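# Move the yellow foam block from under a desk into the tote

## Task

Find the yellow foam block lying on the floor beneath one of the desks and place it inside the tote near the door so that no part of it sticks out over the tote's rim; the robot must stay upright and level throughout, since tipping or ending tilted counts as failure.

## Robot and tools

Robot: a Hello Robot Stretch 4, about 1.6 m tall, with an omni-wheel base (rim within 0.23 m of its origin), a lift on a vertical mast, one arm that telescopes forward, a three-axis wrist and a five-finger hand. There is a single arm, so every joint target is a single named number, not a list per arm. A loose object may occasionally get nudged by something outside the robot's control.

Frames: the base frame sits on the floor below the base centre, x forward, y left, z up, in metres. hand_pose is reported in it (the hand point, 0.045 m in front of the palm; the printed value may be off). The odometry frame is the base frame as it was at scene start; base_odometry counts wheel turns only, so slip looks like travel, and heading is in rad (-3.142 to 3.142, left positive).

move: one action per call. "base" holds one relative command from the current base position: {"translate_m": d} straight, forward positive, -2 to 2 m; {"strafe_m": d} sideways, left positive, -2 to 2 m; {"rotate_rad": d} in place, counter-clockwise positive, -3.2 to 3.2. translate_m and strafe_m may be combined (straight-line drive to that offset, no turning); rotate_rad goes alone. "joints" holds absolute targets by name: lift_m 0 to 1.2 m; arm_m 0 to 0.55 m; wrist_yaw_rad -1.134 to 4.276 (0 ahead, left positive, 3.14 folded back); wrist_pitch_rad -1.117 to 4.259 (0 level, 1.57 pointing down); wrist_roll_rad -1.117 to 4.259 (0 palm up, 1.57 palm to the right, 3.14 palm down); hand_little, hand_ring, hand_middle, hand_index, hand_thumb_bend each -1 (curled) to +1 (straight); hand_thumb_turn -1 (opposite the fingers) to +1 (beside the palm); hand_force_limit -1 to 1 (closing stop force, roughly 0 to 10 N, 15 N for thumb motors); hand_speed -0.96 to 1 (full speed from +0.48). Joint targets past a limit are clipped and reported; other bad values get the call refused, and unknown keys make it invalid. Optional: "pace" ("slow", "default", "fast", "max"); "speeds" per joint top speed; "contact_limits" 0 to 1 for arm_m, lift_m, translate_m, strafe_m, rotate_rad (default 0.5), placed only alongside the matching command. {"end_of_arm": "enable_torque"} goes alone and reawakens wrist motors that shut off. "cameras" lists head_camera, head_left_camera, head_right_camera, wrist_camera or "all"; "blocking" false returns in about 0.5 s while motion continues. A move with no action just reports state and images. Actions cap at 15 s; a move times out at 14 s.

wait(seconds 0 to 10, cameras) lets time pass and reports; it returns early once running moves settle. stop brakes everything still moving and also re-brakes slack wheels. zoom_image(camera, region [x0,y0,x1,y1] in pixels, at most 504 each way) enlarges part of the latest image. show_instructions shows the reference page. finished_scene ends the scene for good; the block must remain in the tote afterwards.

Results: "move" reads done or the worst status. base_status/joint_status per motion: done, moving, off_target (rested short, may still push), contact_stop (blocked, now slack), time_out, limit_stop_at_own_body, limit_stop_at_tilt (lean over 6 degrees; wheels, lift and arm go slack), torque_fault (wrist motor limp until enable_torque). Any stop you did not order, or a refused call, cancels the rest of that reply's move, wait and finished_scene calls. on_its_own lists unrequested behaviour (slack joints, tilt changes, servo currents off rest). lidar_m: 12 ranges in metres, 30-degree sectors counter-clockwise from straight ahead (4th left, 7th behind, 10th right), "-" meaning nothing or nearer than 0.25 m; it sees from about 0.15 m up, so desk tops register. wrist_depth_mm: 7x7 grid of depths, 100 to 2000 mm. turned_by_wheels vs turned_by_imu differing by over ~0.1 rad means slip or collision. base_tilt in degrees. motor_effort in percent with peak in brackets; servo_current in mA. hand_stopped_by gives little, ring, middle, index, thumb_bend, thumb_turn: moving, target, force, stalled or fault; *_load_n are fingertip forces (positive means pushed open). A dropped grip shows as loads falling near 0.

Grasping: thumb turned to -1 lets the hand wrap objects about 0.035 to 0.065 m thick. For gentle closing use hand_speed -0.94 or lower. A finger motor only starts when its target changes; to squeeze harder raise hand_force_limit and send a more-closed target. The wrist camera sits behind the palm heel and can collide.

Avoid: folding the wrist up/rolled near the body (self-collision stops), lift below ~0.25 with the hand over the base, lift targets under 0.02 or over 1.18 at "max". Driving or turning with the arm out and a load risks tipping; keep lift contact limit at least 0.15 to 0.3 when carrying weight. Don't ram desks or walls, drop the block from height, or overload fingers. Thinking time passes in the scene while the robot holds its last command.

Each tool is called after ">>>" in YAML: its name, and indented under it one key for each argument.

Reference images:

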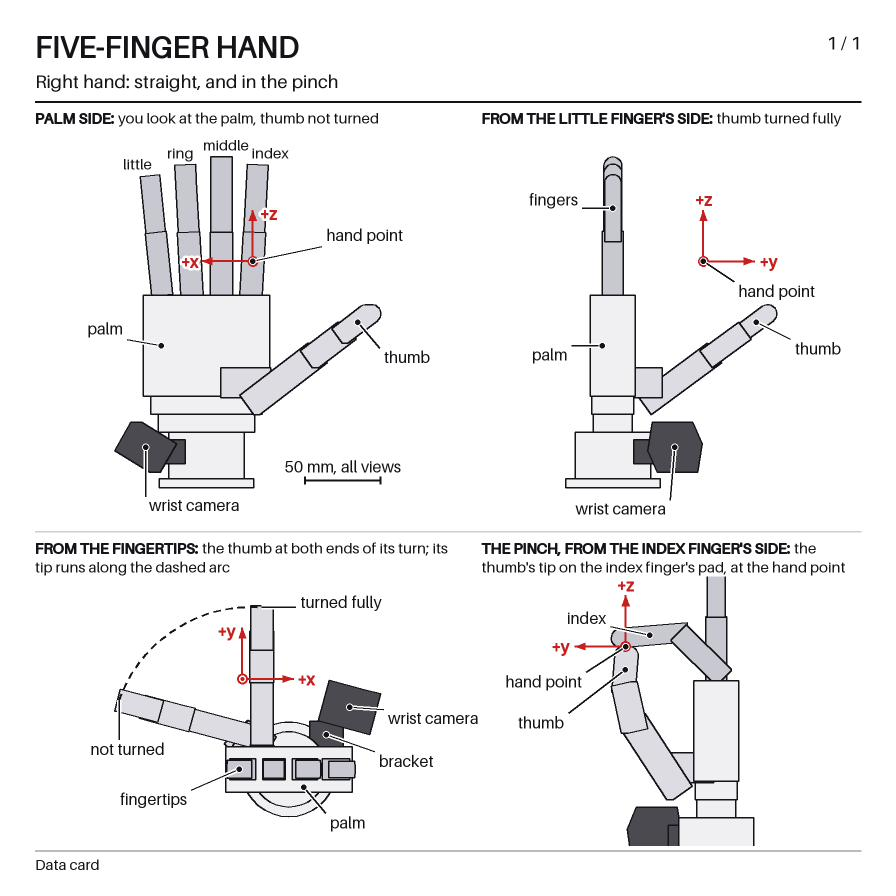

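## Session

>>> move:
  cameras: ["all"]

Scene clock: 0.00 s.
base_odometry: x=+0.000 y=+0.000 heading=+0.000
turned_by_wheels: +0.000
turned_by_imu: +0.000
base_tilt: forward=+0.7 right=+0.0
lidar_m: 0.90 0.81 0.81 1.06 1.52 1.44 0.98 0.85 0.89 1.16 1.33 1.90
base_status: not commanded
joint_positions: lift_m=+0.229 arm_m=+0.000 wrist_yaw_rad=+3.108 wrist_pitch_rad=+0.002 wrist_roll_rad=+0.000 hand_little=+1.000 hand_ring=+1.000 hand_middle=+1.000 hand_index=+1.000 hand_thumb_turn=+1.000 hand_thumb_bend=+1.000 hand_force_limit=+0.000 hand_speed=-0.800
joint_status: not commanded
measured_speeds: all 0
hand_stopped_by: target,target,target,target,target,target
little_load_n: 0.0
ring_load_n: 0.0
middle_load_n: 0.0
index_load_n: 0.0
thumb_bend_load_n: 0.0
thumb_turn_load_n: 0.5
motor_effort: lift_m=+21 arm_m=+4 wheel_0=+0 wheel_1=+1 wheel_2=-2
servo_current: wrist_yaw_rad=46 wrist_pitch_rad=46 wrist_roll_rad=46
hand_pose: x=-0.0466 y=+0.1257 z=+0.4669 quat_wxyz=(-0.491, -0.492, +0.509, +0.508) (m; base frame)
wrist_depth_mm: - 143 - - - 1576 1430 / - 143 - - - 1661 1464 / 110 143 - - - 1661 1499 / 129 143 - - 1499 1708 1576 / - - - - - - - / - - 124 134 - - - / - - - - - - -
pictures: head_camera, head_left_camera, head_right_camera, wrist_camera

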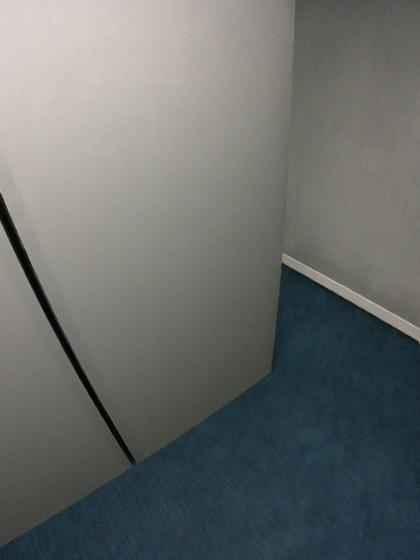

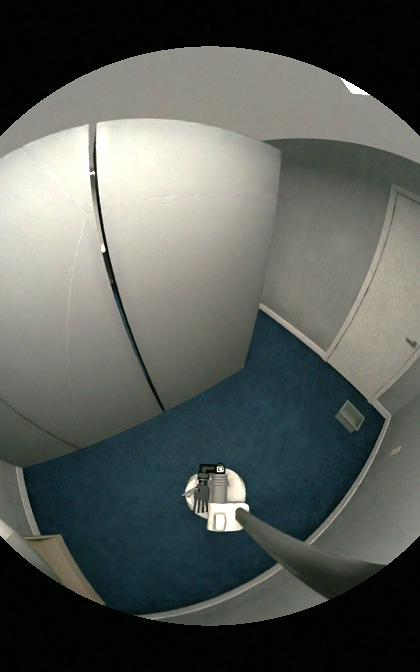

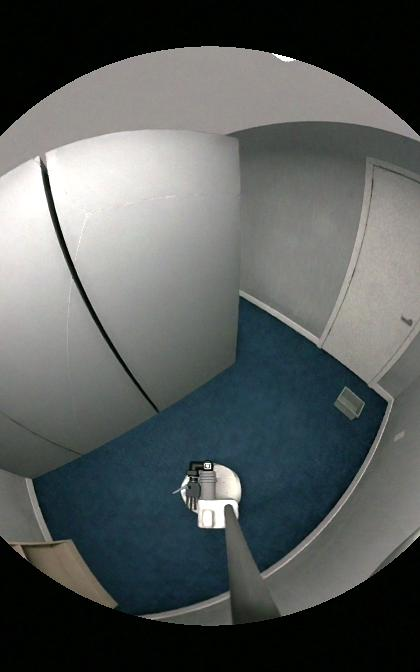

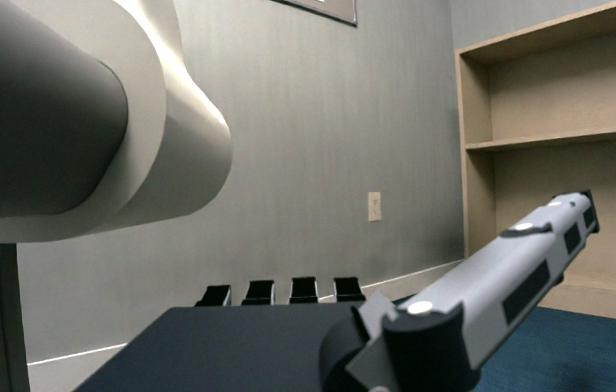

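>>> move:
  base: {"translate_m": 1.0, "strafe_m": -1.0}
  pace: "fast"

>>> move:
  base: {"rotate_rad": 0.61}
  cameras: ["all"]

Scene clock: 13.80 s.
move: done
base_odometry: x=+1.000 y=-1.000 heading=+0.000
turned_by_wheels: +0.000
turned_by_imu: -0.004
base_tilt: forward=+0.7 right=+0.0
lidar_m: 0.67 1.46 0.74 0.80 1.71 1.77 1.20 0.42 0.43 0.55 0.48 0.48
base_status: done
joint_positions: lift_m=+0.229 arm_m=+0.000 wrist_yaw_rad=+3.108 wrist_pitch_rad=+0.002 wrist_roll_rad=+0.000 hand_little=+1.000 hand_ring=+1.000 hand_middle=+1.000 hand_index=+1.000 hand_thumb_turn=+1.000 hand_thumb_bend=+1.000 hand_force_limit=+0.000 hand_speed=-0.800
joint_status: not commanded
measured_speeds: all 0
hand_stopped_by: target,target,target,target,target,target
little_load_n: 0.0
ring_load_n: 0.0
middle_load_n: 0.0
index_load_n: 0.0
thumb_bend_load_n: -0.5
thumb_turn_load_n: 0.0
motor_effort: lift_m=+21(21) arm_m=+4(4) wheel_0=+4(19) wheel_1=-3(10) wheel_2=-3(20)
servo_current: wrist_yaw_rad=46(72) wrist_pitch_rad=52(65) wrist_roll_rad=39(65)
hand_pose: x=-0.0466 y=+0.1257 z=+0.4669 quat_wxyz=(-0.491, -0.492, +0.509, +0.508) (m; base frame)
wrist_depth_mm: - 143 - - - - - / - 143 - - - - - / 112 143 - - - - - / 129 143 - - - - - / - - - - - - - / - - 124 134 - - - / - - - - - - -
pictures: none

Scene clock: 15.20 s.
move: done
base_odometry: x=+1.000 y=-1.000 heading=+0.609
turned_by_wheels: +0.609
turned_by_imu: +0.598
base_tilt: forward=+0.7 right=+0.0
lidar_m: 1.80 0.74 0.85 2.11 1.60 1.15 0.41 0.43 0.53 0.49 0.50 0.73
base_status: done
joint_positions: lift_m=+0.229 arm_m=+0.000 wrist_yaw_rad=+3.108 wrist_pitch_rad=+0.002 wrist_roll_rad=+0.000 hand_little=+1.000 hand_ring=+1.000 hand_middle=+1.000 hand_index=+1.000 hand_thumb_turn=+1.000 hand_thumb_bend=+1.000 hand_force_limit=+0.000 hand_speed=-0.800
joint_status: not commanded
measured_speeds: all 0
hand_stopped_by: target,target,target,target,target,target
little_load_n: 0.0
ring_load_n: 0.0
middle_load_n: 0.0
index_load_n: -0.5
thumb_bend_load_n: 0.0
thumb_turn_load_n: 0.0
motor_effort: lift_m=+21(21) arm_m=+4(4) wheel_0=-4(9) wheel_1=-3(11) wheel_2=-3(11)
servo_current: wrist_yaw_rad=52(59) wrist_pitch_rad=46(59) wrist_roll_rad=46(59)
hand_pose: x=-0.0466 y=+0.1257 z=+0.4669 quat_wxyz=(-0.491, -0.492, +0.509, +0.508) (m; base frame)
wrist_depth_mm: - 142 - - - - - / - 143 - - - - - / 110 143 - - - - - / 129 143 - 1205 - - - / - - - - - - - / - - 124 134 - - - / - - - - - - -
pictures: head_camera, head_left_camera, head_right_camera, wrist_camera

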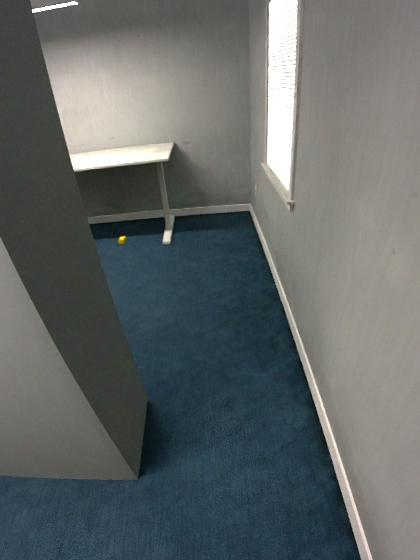

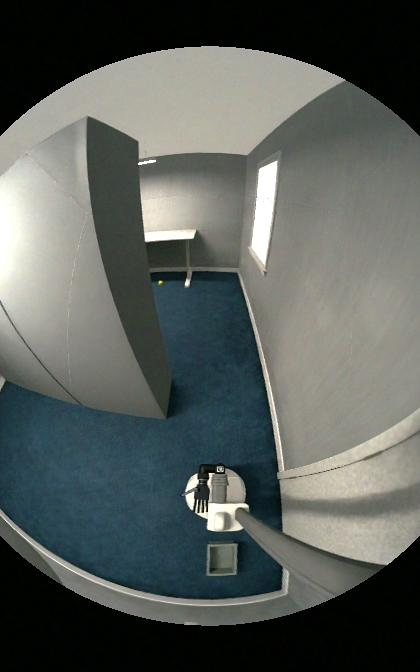

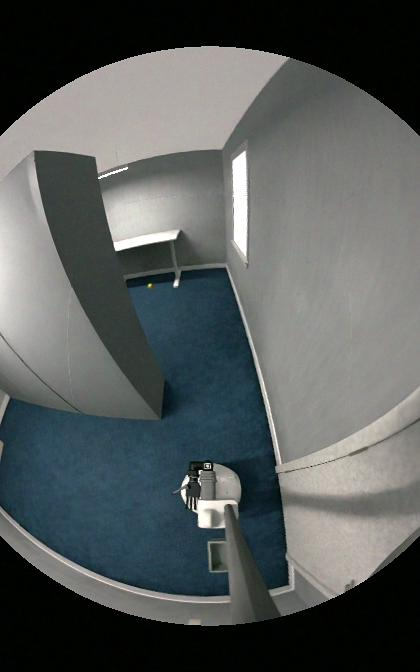

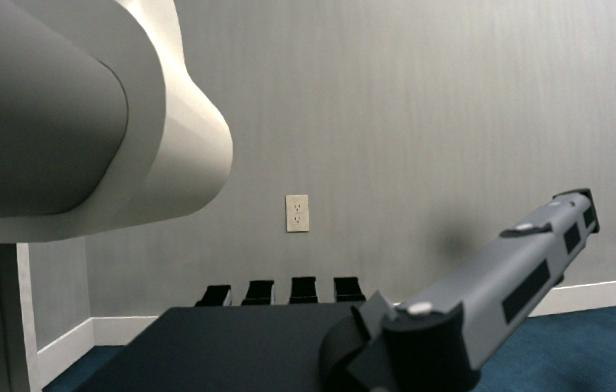

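>>> move:
  base: {"translate_m": 1.7}
  pace: "fast"
  cameras: ["all"]

Scene clock: 25.57 s.
move: done
base_odometry: x=+2.394 y=-0.027 heading=+0.609
turned_by_wheels: +0.000
turned_by_imu: -0.010
base_tilt: forward=+0.7 right=+0.0
lidar_m: 1.52 1.29 1.66 2.47 0.87 0.76 2.10 0.68 0.46 0.43 0.44 0.57
base_status: done
joint_positions: lift_m=+0.229 arm_m=+0.000 wrist_yaw_rad=+3.108 wrist_pitch_rad=+0.002 wrist_roll_rad=+0.000 hand_little=+1.000 hand_ring=+1.000 hand_middle=+1.000 hand_index=+1.000 hand_thumb_turn=+1.000 hand_thumb_bend=+1.000 hand_force_limit=+0.000 hand_speed=-0.800
joint_status: not commanded
measured_speeds: all 0
hand_stopped_by: target,target,target,target,target,target
little_load_n: 0.0
ring_load_n: 0.0
middle_load_n: 0.0
index_load_n: 0.0
thumb_bend_load_n: 0.0
thumb_turn_load_n: 0.0
motor_effort: lift_m=+21(21) arm_m=+4(4) wheel_0=+4(12) wheel_1=+3(11) wheel_2=-2(23)
servo_current: wrist_yaw_rad=52(65) wrist_pitch_rad=52(59) wrist_roll_rad=46(65)
hand_pose: x=-0.0466 y=+0.1257 z=+0.4669 quat_wxyz=(-0.491, -0.492, +0.509, +0.508) (m; base frame)
wrist_depth_mm: - 143 - - - - - / - 143 - - - - - / 112 143 257 - - - - / 129 143 - - - - - / - 1618 - - - - - / - 1336 137 135 - - - / - - - - - - -
pictures: head_camera, head_left_camera, head_right_camera, wrist_camera

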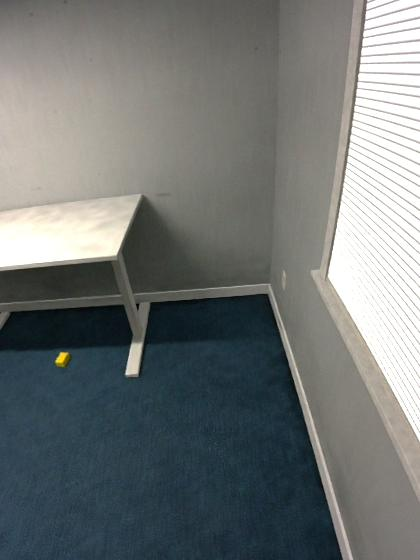

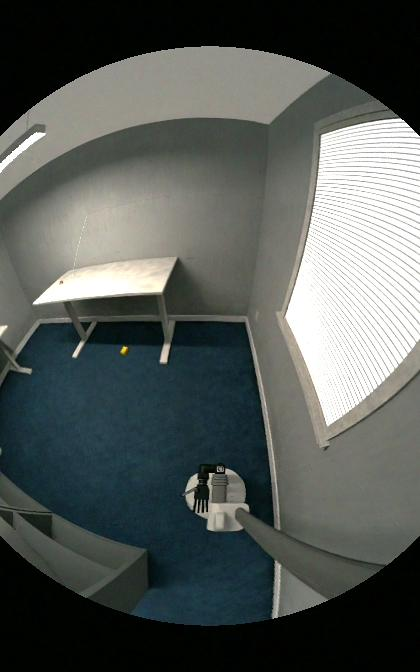

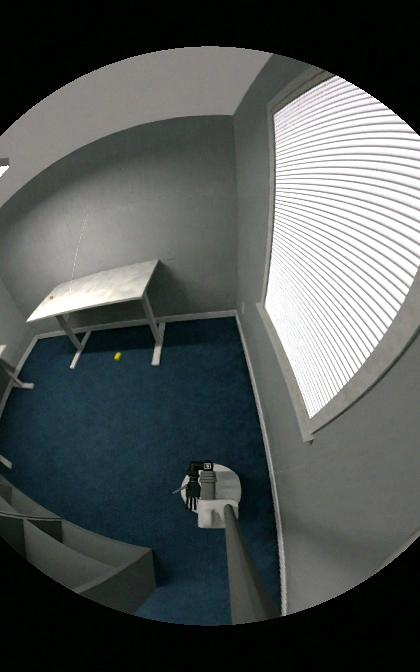

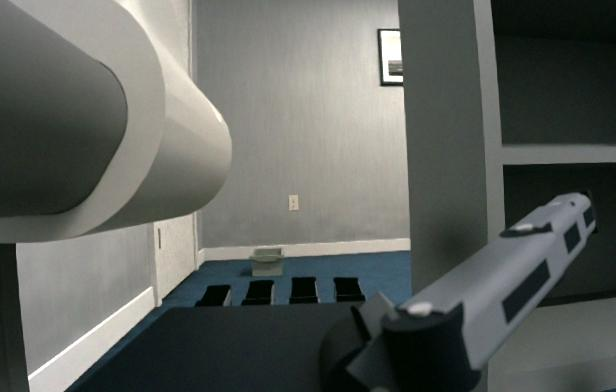

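>>> zoom_image:
  camera: "head_camera"
  region: [30, 330, 100, 390]

>>> move:
  base: {"translate_m": 0.25, "strafe_m": 1.13}
  joints: {"lift_m": 0.35, "wrist_yaw_rad": 0.0, "wrist_pitch_rad": 0.5, "wrist_roll_rad": 3.14, "hand_thumb_turn": -1.0}
  pace: "fast"
  cameras: ["all"]

Scaled by 7.200 from the camera's 420x560 image, which has a finer 1200x1600 frame.

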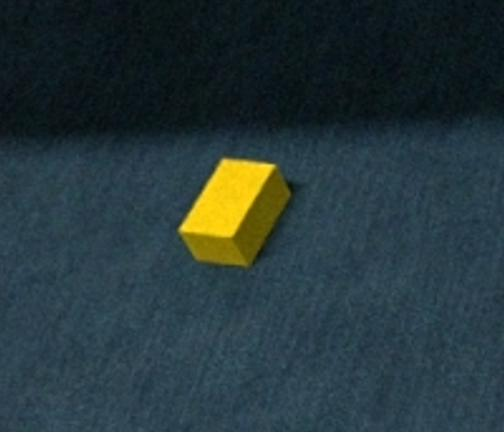

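Scene clock: 48.33 s.
move: done
base_odometry: x=+1.952 y=+1.042 heading=+0.609
turned_by_wheels: +0.000
turned_by_imu: -0.004
base_tilt: forward=+0.7 right=+0.0
lidar_m: 0.89 0.92 1.50 1.40 1.31 0.92 0.86 0.90 1.62 1.49 1.54 0.96
base_status: done
joint_positions: lift_m=+0.350 arm_m=+0.000 wrist_yaw_rad=+0.002 wrist_pitch_rad=+0.499 wrist_roll_rad=+3.138 hand_little=+1.000 hand_ring=+1.000 hand_middle=+1.000 hand_index=+1.000 hand_thumb_turn=-1.000 hand_thumb_bend=+1.000 hand_force_limit=+0.000 hand_speed=-0.800
joint_status: all done
measured_speeds: all 0
hand_stopped_by: target,target,target,target,target,target
little_load_n: 0.0
ring_load_n: 0.0
middle_load_n: 0.0
index_load_n: 0.0
thumb_bend_load_n: 0.0
thumb_turn_load_n: 0.5
motor_effort: lift_m=+25(33) arm_m=+4(4) wheel_0=-4(17) wheel_1=+3(22) wheel_2=-1(12)
servo_current: wrist_yaw_rad=59(117) wrist_pitch_rad=46(85) wrist_roll_rad=59(104)
hand_pose: x=+0.3366 y=-0.0565 z=+0.3690 quat_wxyz=(-0.361, +0.610, -0.606, +0.361) (m; base frame)
wrist_depth_mm: 504 508 525 512 521 535 530 / 580 597 603 115 615 615 621 / 699 723 741 741 - 759 768 / 891 904 931 946 - 976 991 / 1281 1229 1255 1281 - 1255 1205 / - - 124 134 - - - / - - - - - - -
pictures: head_camera, head_left_camera, head_right_camera, wrist_camera
camera_calibration:
wrist_camera: T_world_to_cam=[[-0.00341168, 0.999545, 0.0299544, 0.0635025], [0.467819, -0.0248792, 0.883474, -0.495192], [0.883818, 0.0170274, -0.467521, 0.0384173], [0, 0, 0, 1]] pos_world=[0.197923, -0.0764477, 0.453548]

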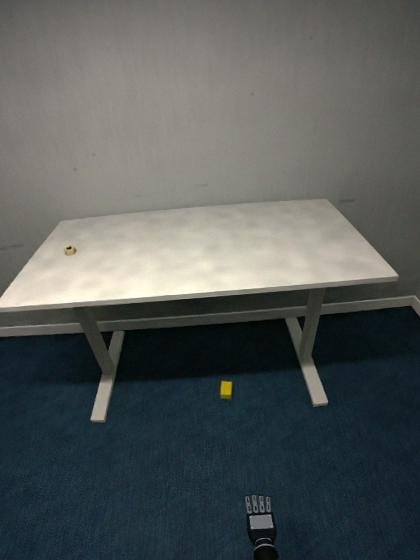

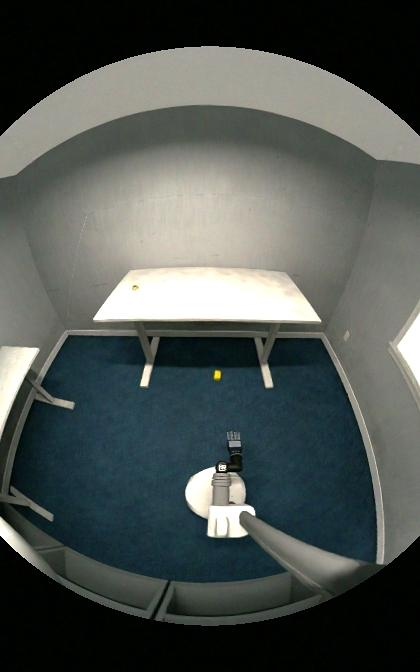

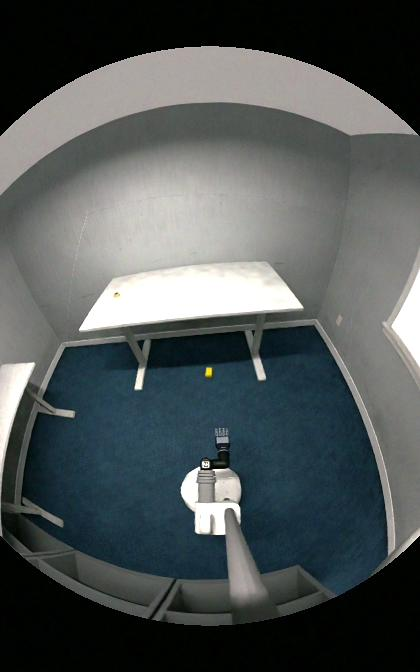

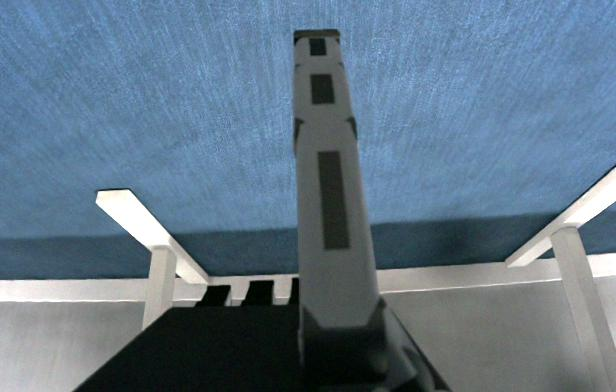

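>>> zoom_image:
  camera: "head_camera"
  region: [201, 365, 251, 415]

Scaled by 10.080 from the camera's 420x560 image, which has a finer 1200x1600 frame.

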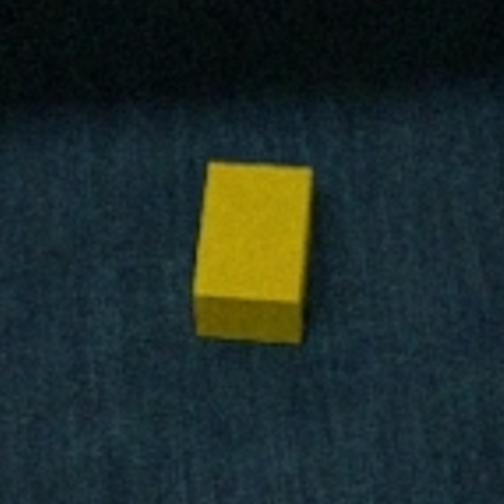

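>>> move:
  base: {"translate_m": 0.49, "strafe_m": -0.105}
  joints: {"lift_m": 0.15, "arm_m": 0.35, "wrist_yaw_rad": 1.47, "wrist_pitch_rad": 0.6, "hand_index": 0.6, "hand_middle": 0.6, "hand_ring": 0.6}
  cameras: ["all"]

Scene clock: 72.07 s.
move: done
base_odometry: x=+2.414 y=+1.236 heading=+0.609
turned_by_wheels: +0.000
turned_by_imu: -0.003
base_tilt: forward=+0.8 right=+0.0
lidar_m: 0.42 0.43 0.58 1.53 1.57 1.44 1.34 1.39 1.45 1.38 0.65 0.47
base_status: done
joint_positions: lift_m=+0.150 arm_m=+0.350 wrist_yaw_rad=+1.468 wrist_pitch_rad=+0.599 wrist_roll_rad=+3.138 hand_little=+1.000 hand_ring=+0.600 hand_middle=+0.600 hand_index=+0.600 hand_thumb_turn=-1.000 hand_thumb_bend=+1.000 hand_force_limit=+0.000 hand_speed=-0.800
joint_status: all done
measured_speeds: all 0
hand_stopped_by: target,target,target,target,target,target
little_load_n: 0.0
ring_load_n: 0.0
middle_load_n: 0.0
index_load_n: 0.0
thumb_bend_load_n: 0.0
thumb_turn_load_n: 0.0
motor_effort: lift_m=+17(24) arm_m=+8(10) wheel_0=+6(14) wheel_1=+3(8) wheel_2=-4(19)
servo_current: wrist_yaw_rad=46(111) wrist_pitch_rad=46(85) wrist_roll_rad=52(65)
hand_pose: x=+0.5924 y=+0.1423 z=+0.1539 quat_wxyz=(-0.466, +0.883, -0.044, +0.025) (m; base frame)
wrist_depth_mm: 255 255 272 - 265 271 272 / 289 294 300 112 309 307 307 / 343 347 355 357 - 368 368 / 418 424 433 439 - 455 459 / 535 539 521 200 - 585 609 / 699 699 137 - - 842 904 / - - - - - - 1499
pictures: head_camera, head_left_camera, head_right_camera, wrist_camera
camera_calibration:
wrist_camera: T_world_to_cam=[[-0.994173, 0.103521, 0.0300473, 0.586507], [0.082218, 0.547965, 0.832451, -0.265257], [0.0697115, 0.830071, -0.553284, 0.0881334], [0, 0, 0, 1]] pos_world=[0.598755, 0.0114785, 0.251953]

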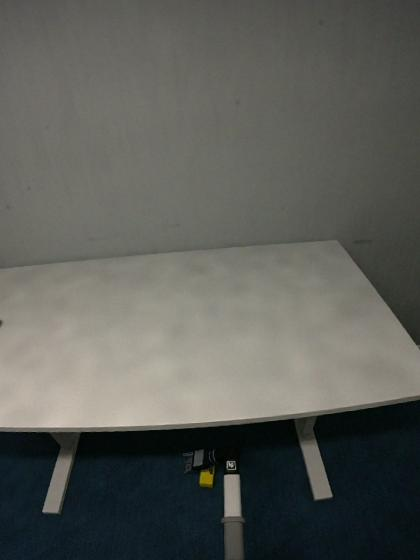

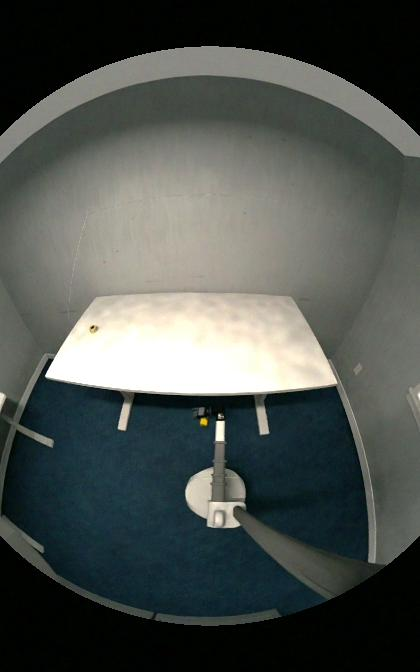

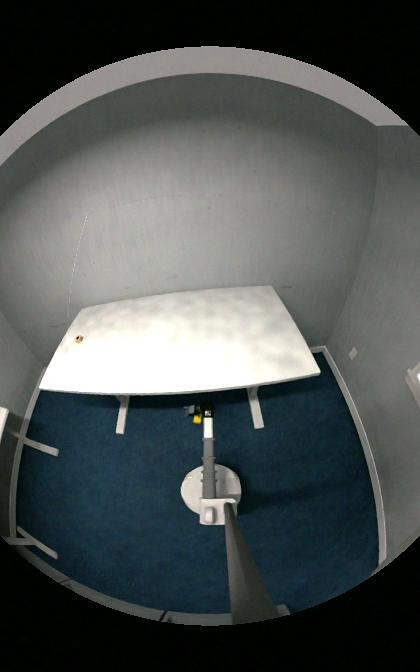

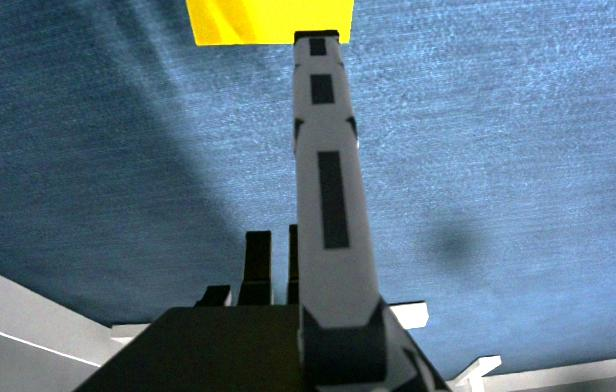

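>>> zoom_image:
  camera: "head_camera"
  region: [170, 430, 250, 510]

Scaled by 6.300 from the camera's 420x560 image, which has a finer 1200x1600 frame.

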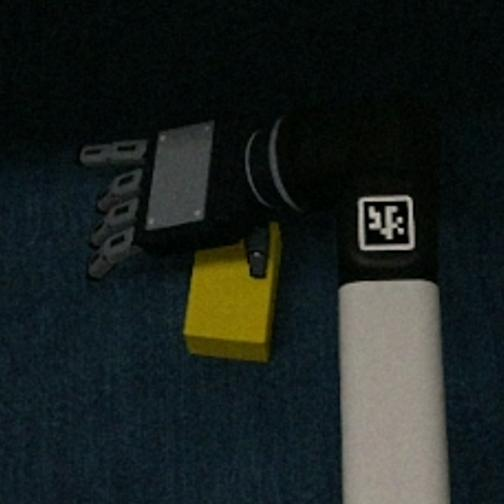

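>>> move:
  base: {"strafe_m": -0.021}
  joints: {"lift_m": 0.09, "arm_m": 0.368, "wrist_yaw_rad": 1.44, "hand_index": 0.7, "hand_middle": 0.7, "hand_ring": 0.7}
  cameras: ["head_camera", "wrist_camera"]

>>> zoom_image:
  camera: "head_camera"
  region: [170, 430, 250, 510]

Scene clock: 84.93 s.
move: done
base_odometry: x=+2.426 y=+1.220 heading=+0.609
turned_by_wheels: +0.000
turned_by_imu: -0.001
base_tilt: forward=+0.8 right=+0.0
lidar_m: 0.42 0.44 0.60 1.56 1.59 1.42 1.34 1.38 1.44 1.35 0.67 0.46
base_status: done
joint_positions: lift_m=+0.090 arm_m=+0.368 wrist_yaw_rad=+1.441 wrist_pitch_rad=+0.599 wrist_roll_rad=+3.138 hand_little=+1.000 hand_ring=+0.700 hand_middle=+0.700 hand_index=+0.700 hand_thumb_turn=-1.000 hand_thumb_bend=+1.000 hand_force_limit=+0.000 hand_speed=-0.800
joint_status: all done
measured_speeds: all 0
hand_stopped_by: target,target,target,target,target,target
little_load_n: 0.0
ring_load_n: -0.5
middle_load_n: 0.0
index_load_n: 0.0
thumb_bend_load_n: 0.0
thumb_turn_load_n: 0.0
motor_effort: lift_m=+17(23) arm_m=+8(10) wheel_0=+8(14) wheel_1=-7(12) wheel_2=+0(5)
servo_current: wrist_yaw_rad=46(65) wrist_pitch_rad=59(59) wrist_roll_rad=46(59)
hand_pose: x=+0.6142 y=+0.1403 z=+0.0939 quat_wxyz=(-0.466, +0.882, -0.056, +0.031) (m; base frame)
wrist_depth_mm: 191 195 194 - - 204 - / 216 222 224 109 - 231 232 / 256 262 266 - 273 276 276 / 314 319 324 327 - 340 343 / 402 410 394 375 - 436 455 / 564 525 137 134 - 634 683 / - - - - - - 1138
pictures: head_camera, wrist_camera
camera_calibration:
wrist_camera: T_world_to_cam=[[-0.991017, 0.130315, 0.0300395, 0.604454], [0.0969743, 0.545582, 0.832428, -0.224719], [0.0920888, 0.827864, -0.553318, 0.0416537], [0, 0, 0, 1]] pos_world=[0.616981, 0.00934982, 0.191953]

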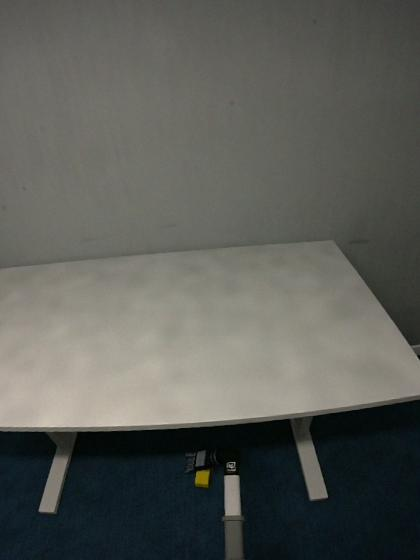

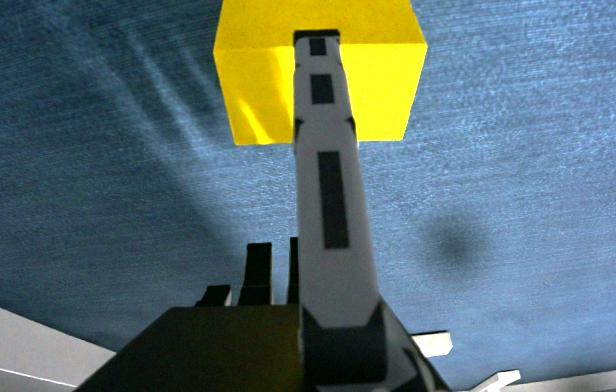

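Scaled by 6.300 from the camera's 420x560 image, which has a finer 1200x1600 frame.

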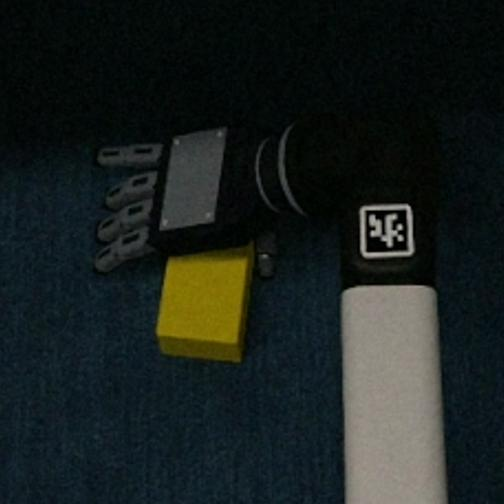

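>>> move:
  joints: {"lift_m": 0.031, "hand_index": 0.5, "hand_middle": 0.5, "hand_ring": 0.5}
  pace: "slow"
  contact_limits: {"lift_m": 0.2}
  cameras: ["head_camera", "wrist_camera"]

>>> zoom_image:
  camera: "head_camera"
  region: [170, 430, 250, 510]

Scene clock: 93.33 s.
move: done
base_odometry: x=+2.426 y=+1.220 heading=+0.609
turned_by_wheels: +0.000
turned_by_imu: -0.001
base_tilt: forward=+0.8 right=+0.1
lidar_m: 0.42 0.43 0.58 1.56 1.60 1.42 1.33 1.36 1.43 1.34 0.66 0.44
base_status: not commanded
joint_positions: lift_m=+0.031 arm_m=+0.368 wrist_yaw_rad=+1.441 wrist_pitch_rad=+0.599 wrist_roll_rad=+3.138 hand_little=+1.000 hand_ring=+0.500 hand_middle=+0.500 hand_index=+0.500 hand_thumb_turn=-1.000 hand_thumb_bend=+1.000 hand_force_limit=+0.000 hand_speed=-0.800
joint_status: all done
measured_speeds: all 0
hand_stopped_by: target,target,target,target,target,target
little_load_n: 0.0
ring_load_n: 0.0
middle_load_n: 0.0
index_load_n: 0.5
thumb_bend_load_n: 0.0
thumb_turn_load_n: 0.0
motor_effort: lift_m=+17(21) arm_m=+8(8) wheel_0=+8(8) wheel_1=-7(7) wheel_2=+0(1)
servo_current: wrist_yaw_rad=52(59) wrist_pitch_rad=46(52) wrist_roll_rad=46(59)
contact_limits: lift_m 0.2
hand_pose: x=+0.6142 y=+0.1403 z=+0.0350 quat_wxyz=(-0.466, +0.882, -0.056, +0.031) (m; base frame)
wrist_depth_mm: 129 130 134 132 138 138 - / 147 149 147 110 146 156 156 / 174 177 - - - 186 195 / 212 215 208 - - 232 232 / 273 274 276 - - 300 309 / 384 355 136 122 - 436 455 / 580 508 - - - - 768
pictures: head_camera, wrist_camera
camera_calibration:
wrist_camera: T_world_to_cam=[[-0.991017, 0.130315, 0.0300395, 0.606227], [0.0969743, 0.545582, 0.832428, -0.175606], [0.0920888, 0.827864, -0.553318, 0.00900791], [0, 0, 0, 1]] pos_world=[0.616981, 0.00934982, 0.132953]

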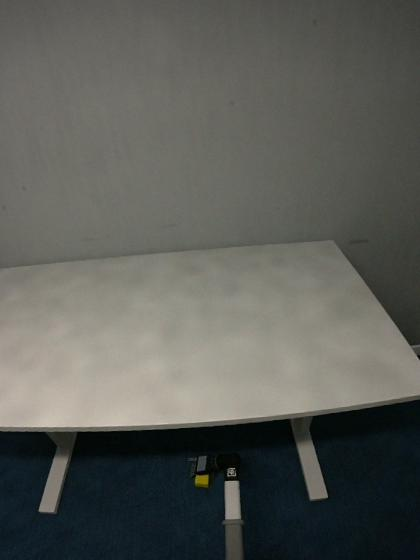

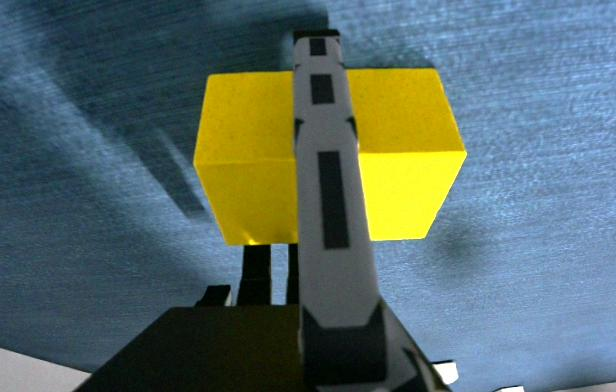

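Scaled by 6.300 from the camera's 420x560 image, which has a finer 1200x1600 frame.

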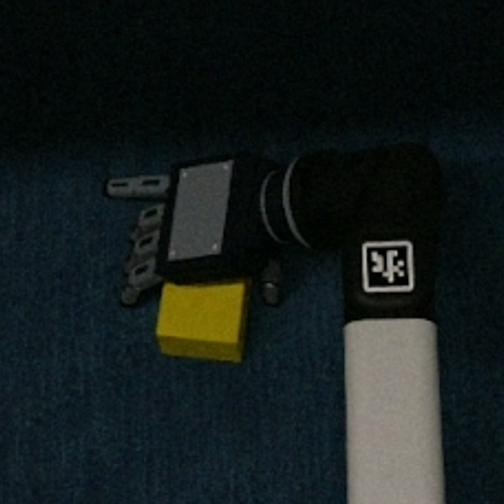

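>>> move:
  joints: {"hand_force_limit": -0.4, "hand_speed": -0.92, "hand_index": -0.3, "hand_middle": -0.3, "hand_ring": -0.3, "hand_thumb_bend": 0.0}
  cameras: ["head_camera", "wrist_camera"]

>>> zoom_image:
  camera: "head_camera"
  region: [170, 430, 250, 510]

Scene clock: 101.43 s.
move: off_target
base_odometry: x=+2.426 y=+1.220 heading=+0.609
turned_by_wheels: +0.000
turned_by_imu: -0.001
base_tilt: forward=+0.8 right=+0.0
lidar_m: 0.42 0.45 0.59 1.55 1.58 1.43 1.34 1.40 1.45 1.35 0.66 0.46
base_status: not commanded
joint_positions: lift_m=+0.031 arm_m=+0.368 wrist_yaw_rad=+1.441 wrist_pitch_rad=+0.599 wrist_roll_rad=+3.138 hand_little=+1.000 hand_ring=+0.127 hand_middle=+0.150 hand_index=+0.135 hand_thumb_turn=-1.000 hand_thumb_bend=+0.822 hand_force_limit=-0.400 hand_speed=-0.920
joint_status: hand_ring off_target (ended at +0.127, target -0.300); hand_middle off_target (ended at +0.150, target -0.300); hand_index off_target (ended at +0.135, target -0.300); hand_thumb_bend off_target (ended at +0.822, target +0.000); the others done
measured_speeds: all 0
hand_stopped_by: target,force,force,force,force,target
little_load_n: 0.0
ring_load_n: 4.0
middle_load_n: 1.0
index_load_n: 4.0
thumb_bend_load_n: 8.5
thumb_turn_load_n: 1.5
motor_effort: lift_m=+17(17) arm_m=+8(8) wheel_0=+7(8) wheel_1=-7(7) wheel_2=+0(1)
servo_current: wrist_yaw_rad=59(72) wrist_pitch_rad=46(59) wrist_roll_rad=52(59)
contact_limits: lift_m 0.2
hand_pose: x=+0.6142 y=+0.1403 z=+0.0350 quat_wxyz=(-0.466, +0.882, -0.056, +0.031) (m; base frame)
wrist_depth_mm: 130 130 134 137 138 138 - / 147 150 144 120 - 151 156 / 174 177 - - - 187 195 / 213 216 208 - - 232 233 / 273 276 278 - - 297 310 / 384 355 137 134 - 436 459 / 580 508 - - - - 768
pictures: head_camera, wrist_camera
camera_calibration:
wrist_camera: T_world_to_cam=[[-0.991017, 0.130315, 0.0300395, 0.606227], [0.0969743, 0.545582, 0.832428, -0.175606], [0.0920888, 0.827864, -0.553318, 0.00900791], [0, 0, 0, 1]] pos_world=[0.616981, 0.00934982, 0.132953]

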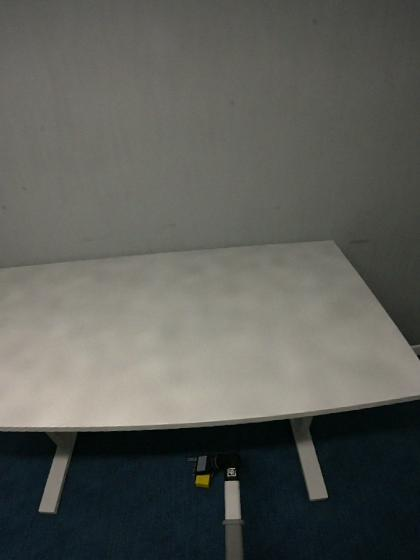

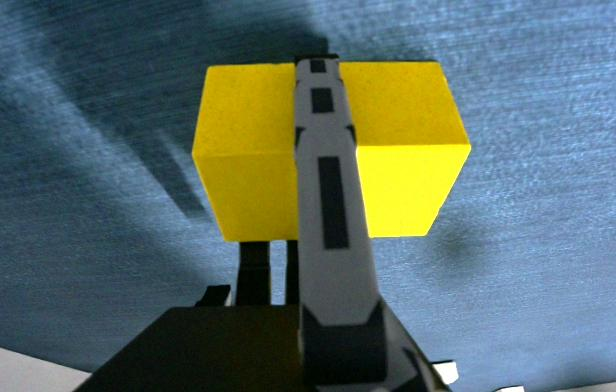

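Scaled by 6.300 from the camera's 420x560 image, which has a finer 1200x1600 frame.

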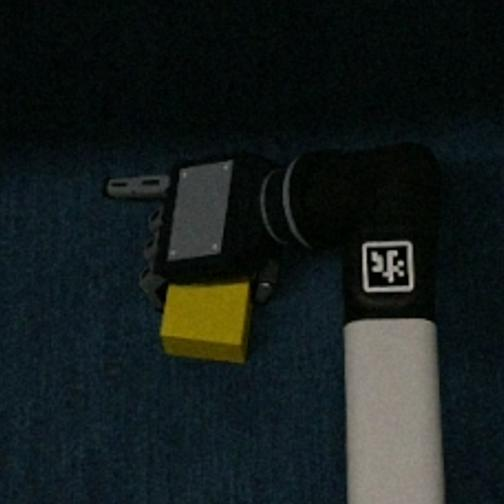

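>>> move:
  joints: {"lift_m": 0.13}
  pace: "slow"
  cameras: ["head_camera", "wrist_camera"]

>>> zoom_image:
  camera: "head_camera"
  region: [170, 430, 250, 510]

Scene clock: 105.30 s.
move: done
base_odometry: x=+2.426 y=+1.220 heading=+0.609
turned_by_wheels: +0.000
turned_by_imu: -0.001
base_tilt: forward=+0.7 right=+0.0
lidar_m: 0.41 0.43 0.59 1.54 1.61 1.43 1.35 1.40 1.43 1.33 0.67 0.47
base_status: not commanded
joint_positions: lift_m=+0.130 arm_m=+0.368 wrist_yaw_rad=+1.441 wrist_pitch_rad=+0.599 wrist_roll_rad=+3.138 hand_little=+1.000 hand_ring=+0.127 hand_middle=+0.150 hand_index=+0.135 hand_thumb_turn=-1.000 hand_thumb_bend=+0.822 hand_force_limit=-0.400 hand_speed=-0.920
joint_status: all done
measured_speeds: all 0
hand_stopped_by: target,force,force,force,force,target
little_load_n: -0.5
ring_load_n: 4.0
middle_load_n: 1.0
index_load_n: 4.0
thumb_bend_load_n: 8.0
thumb_turn_load_n: 1.5
motor_effort: lift_m=+26(34) arm_m=+8(8) wheel_0=+7(8) wheel_1=-7(7) wheel_2=+0(1)
servo_current: wrist_yaw_rad=46(65) wrist_pitch_rad=52(59) wrist_roll_rad=59(59)
hand_pose: x=+0.6142 y=+0.1403 z=+0.1332 quat_wxyz=(-0.466, +0.882, -0.056, +0.031) (m; base frame)
wrist_depth_mm: 233 233 242 246 247 249 248 / 264 268 258 120 - 272 281 / 310 320 310 - - 324 338 / 379 384 389 - - 418 421 / 488 492 500 - - 530 559 / 634 634 137 134 - 768 831 / - - - - - - 1366
pictures: head_camera, wrist_camera
camera_calibration:
wrist_camera: T_world_to_cam=[[-0.991017, 0.130315, 0.0300395, 0.603373], [0.0969743, 0.545582, 0.832428, -0.257443], [0.0920888, 0.827864, -0.553318, 0.0633899], [0, 0, 0, 1]] pos_world=[0.617081, 0.00934982, 0.231253]

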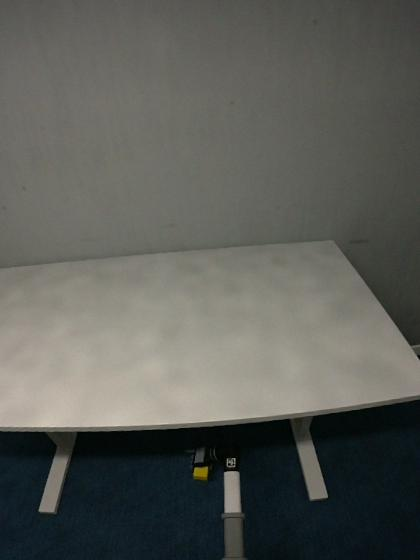

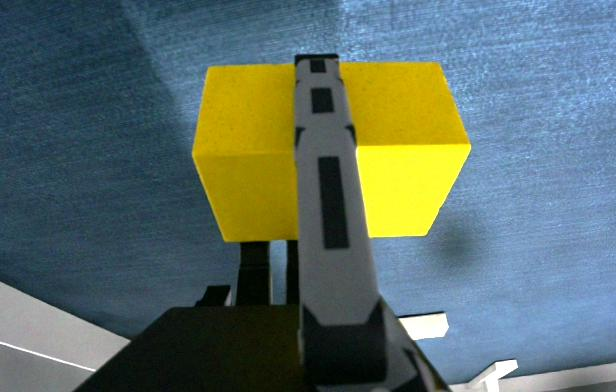

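Scaled by 6.300 from the camera's 420x560 image, which has a finer 1200x1600 frame.

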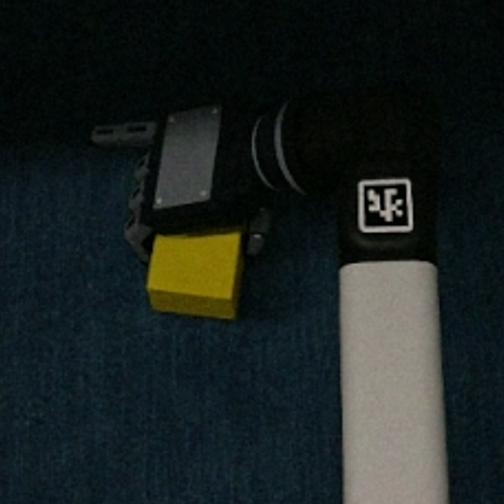

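>>> move:
  base: {"translate_m": -0.85, "strafe_m": -1.005}
  joints: {"lift_m": 0.3, "arm_m": 0.0}
  pace: "default"

>>> move:
  base: {"rotate_rad": 3.14}
  pace: "default"
  cameras: ["all"]

Scene clock: 120.70 s.
move: done
base_odometry: x=+2.304 y=-0.091 heading=+0.610
turned_by_wheels: +0.000
turned_by_imu: +0.000
base_tilt: forward=+0.8 right=+0.0
lidar_m: 1.54 1.39 1.80 2.29 0.69 0.67 1.98 0.70 0.49 0.44 0.46 0.58
base_status: done
joint_positions: lift_m=+0.300 arm_m=+0.000 wrist_yaw_rad=+1.441 wrist_pitch_rad=+0.599 wrist_roll_rad=+3.138 hand_little=+1.000 hand_ring=+0.127 hand_middle=+0.150 hand_index=+0.135 hand_thumb_turn=-1.000 hand_thumb_bend=+0.822 hand_force_limit=-0.400 hand_speed=-0.920
joint_status: all done
measured_speeds: all 0
hand_stopped_by: target,force,force,force,force,target
little_load_n: 0.0
ring_load_n: 4.0
middle_load_n: 1.0
index_load_n: 4.0
thumb_bend_load_n: 8.5
thumb_turn_load_n: 1.5
motor_effort: lift_m=+25(33) arm_m=-8(11) wheel_0=+3(9) wheel_1=-4(16) wheel_2=+4(17)
servo_current: wrist_yaw_rad=52(65) wrist_pitch_rad=59(65) wrist_roll_rad=46(65)
hand_pose: x=+0.2467 y=+0.1403 z=+0.3032 quat_wxyz=(-0.466, +0.882, -0.056, +0.031) (m; base frame)
wrist_depth_mm: 413 421 427 436 442 439 - / 469 480 459 120 - 484 504 / 554 569 549 - - 569 603 / 676 683 699 - - 768 750 / 878 878 878 - - 960 976 / 1229 1138 137 135 - 1397 1308 / 1808 1661 - - - - -
pictures: none

Scene clock: 123.57 s.
move: done
base_odometry: x=+2.304 y=-0.091 heading=-2.534
turned_by_wheels: +3.139
turned_by_imu: +3.081
base_tilt: forward=+0.7 right=+0.0
lidar_m: 1.98 0.76 0.49 0.45 0.45 0.52 1.22 1.40 1.70 2.45 0.75 0.67
base_status: done
joint_positions: lift_m=+0.300 arm_m=+0.000 wrist_yaw_rad=+1.441 wrist_pitch_rad=+0.599 wrist_roll_rad=+3.138 hand_little=+1.000 hand_ring=+0.127 hand_middle=+0.150 hand_index=+0.135 hand_thumb_turn=-1.000 hand_thumb_bend=+0.822 hand_force_limit=-0.400 hand_speed=-0.920
joint_status: not commanded
measured_speeds: all 0
hand_stopped_by: target,force,force,force,force,target
little_load_n: 0.0
ring_load_n: 4.0
middle_load_n: 0.5
index_load_n: 4.0
thumb_bend_load_n: 8.0
thumb_turn_load_n: 1.0
motor_effort: lift_m=+25(26) arm_m=-8(9) wheel_0=-4(10) wheel_1=-3(11) wheel_2=-3(15)
servo_current: wrist_yaw_rad=46(65) wrist_pitch_rad=52(59) wrist_roll_rad=39(59)
hand_pose: x=+0.2468 y=+0.1403 z=+0.3032 quat_wxyz=(-0.466, +0.882, -0.056, +0.031) (m; base frame)
wrist_depth_mm: 413 421 430 439 442 442 - / 469 480 459 120 - 488 500 / 554 569 549 - - - - / 654 661 - - - - - / - - - - - - - / - - 124 134 - - - / - - - - - - -
pictures: head_camera, head_left_camera, head_right_camera, wrist_camera
camera_calibration:
wrist_camera: T_world_to_cam=[[-0.99098, 0.13059, 0.0300924, 0.234034], [0.0971758, 0.545608, 0.832387, -0.363352], [0.0922824, 0.827803, -0.553377, 0.191272], [0, 0, 0, 1]] pos_world=[0.249581, 0.00934968, 0.401253]

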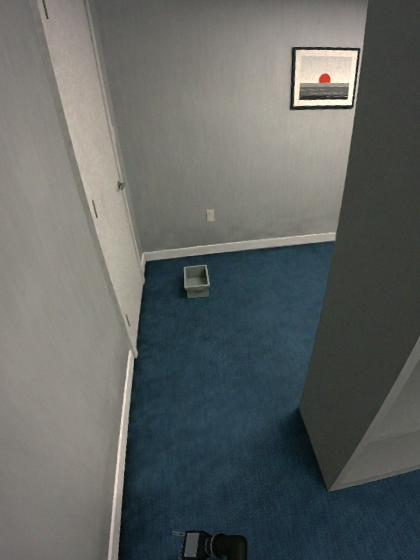

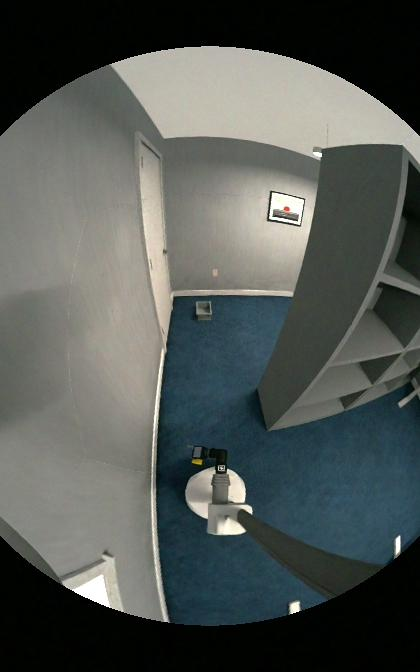

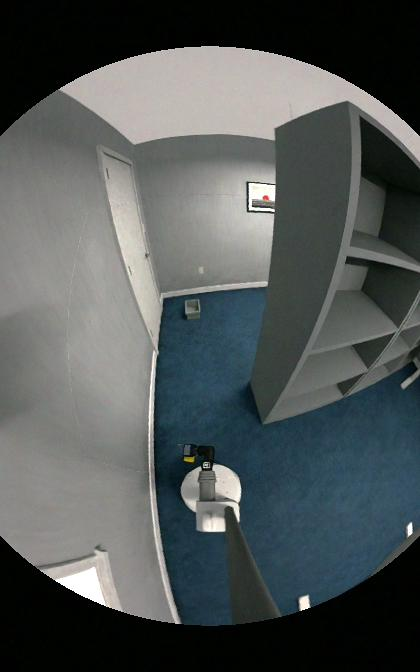

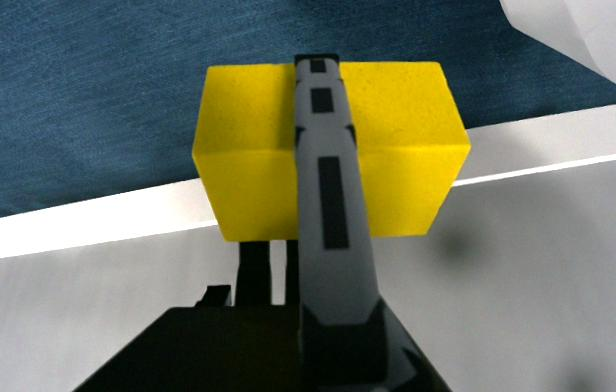

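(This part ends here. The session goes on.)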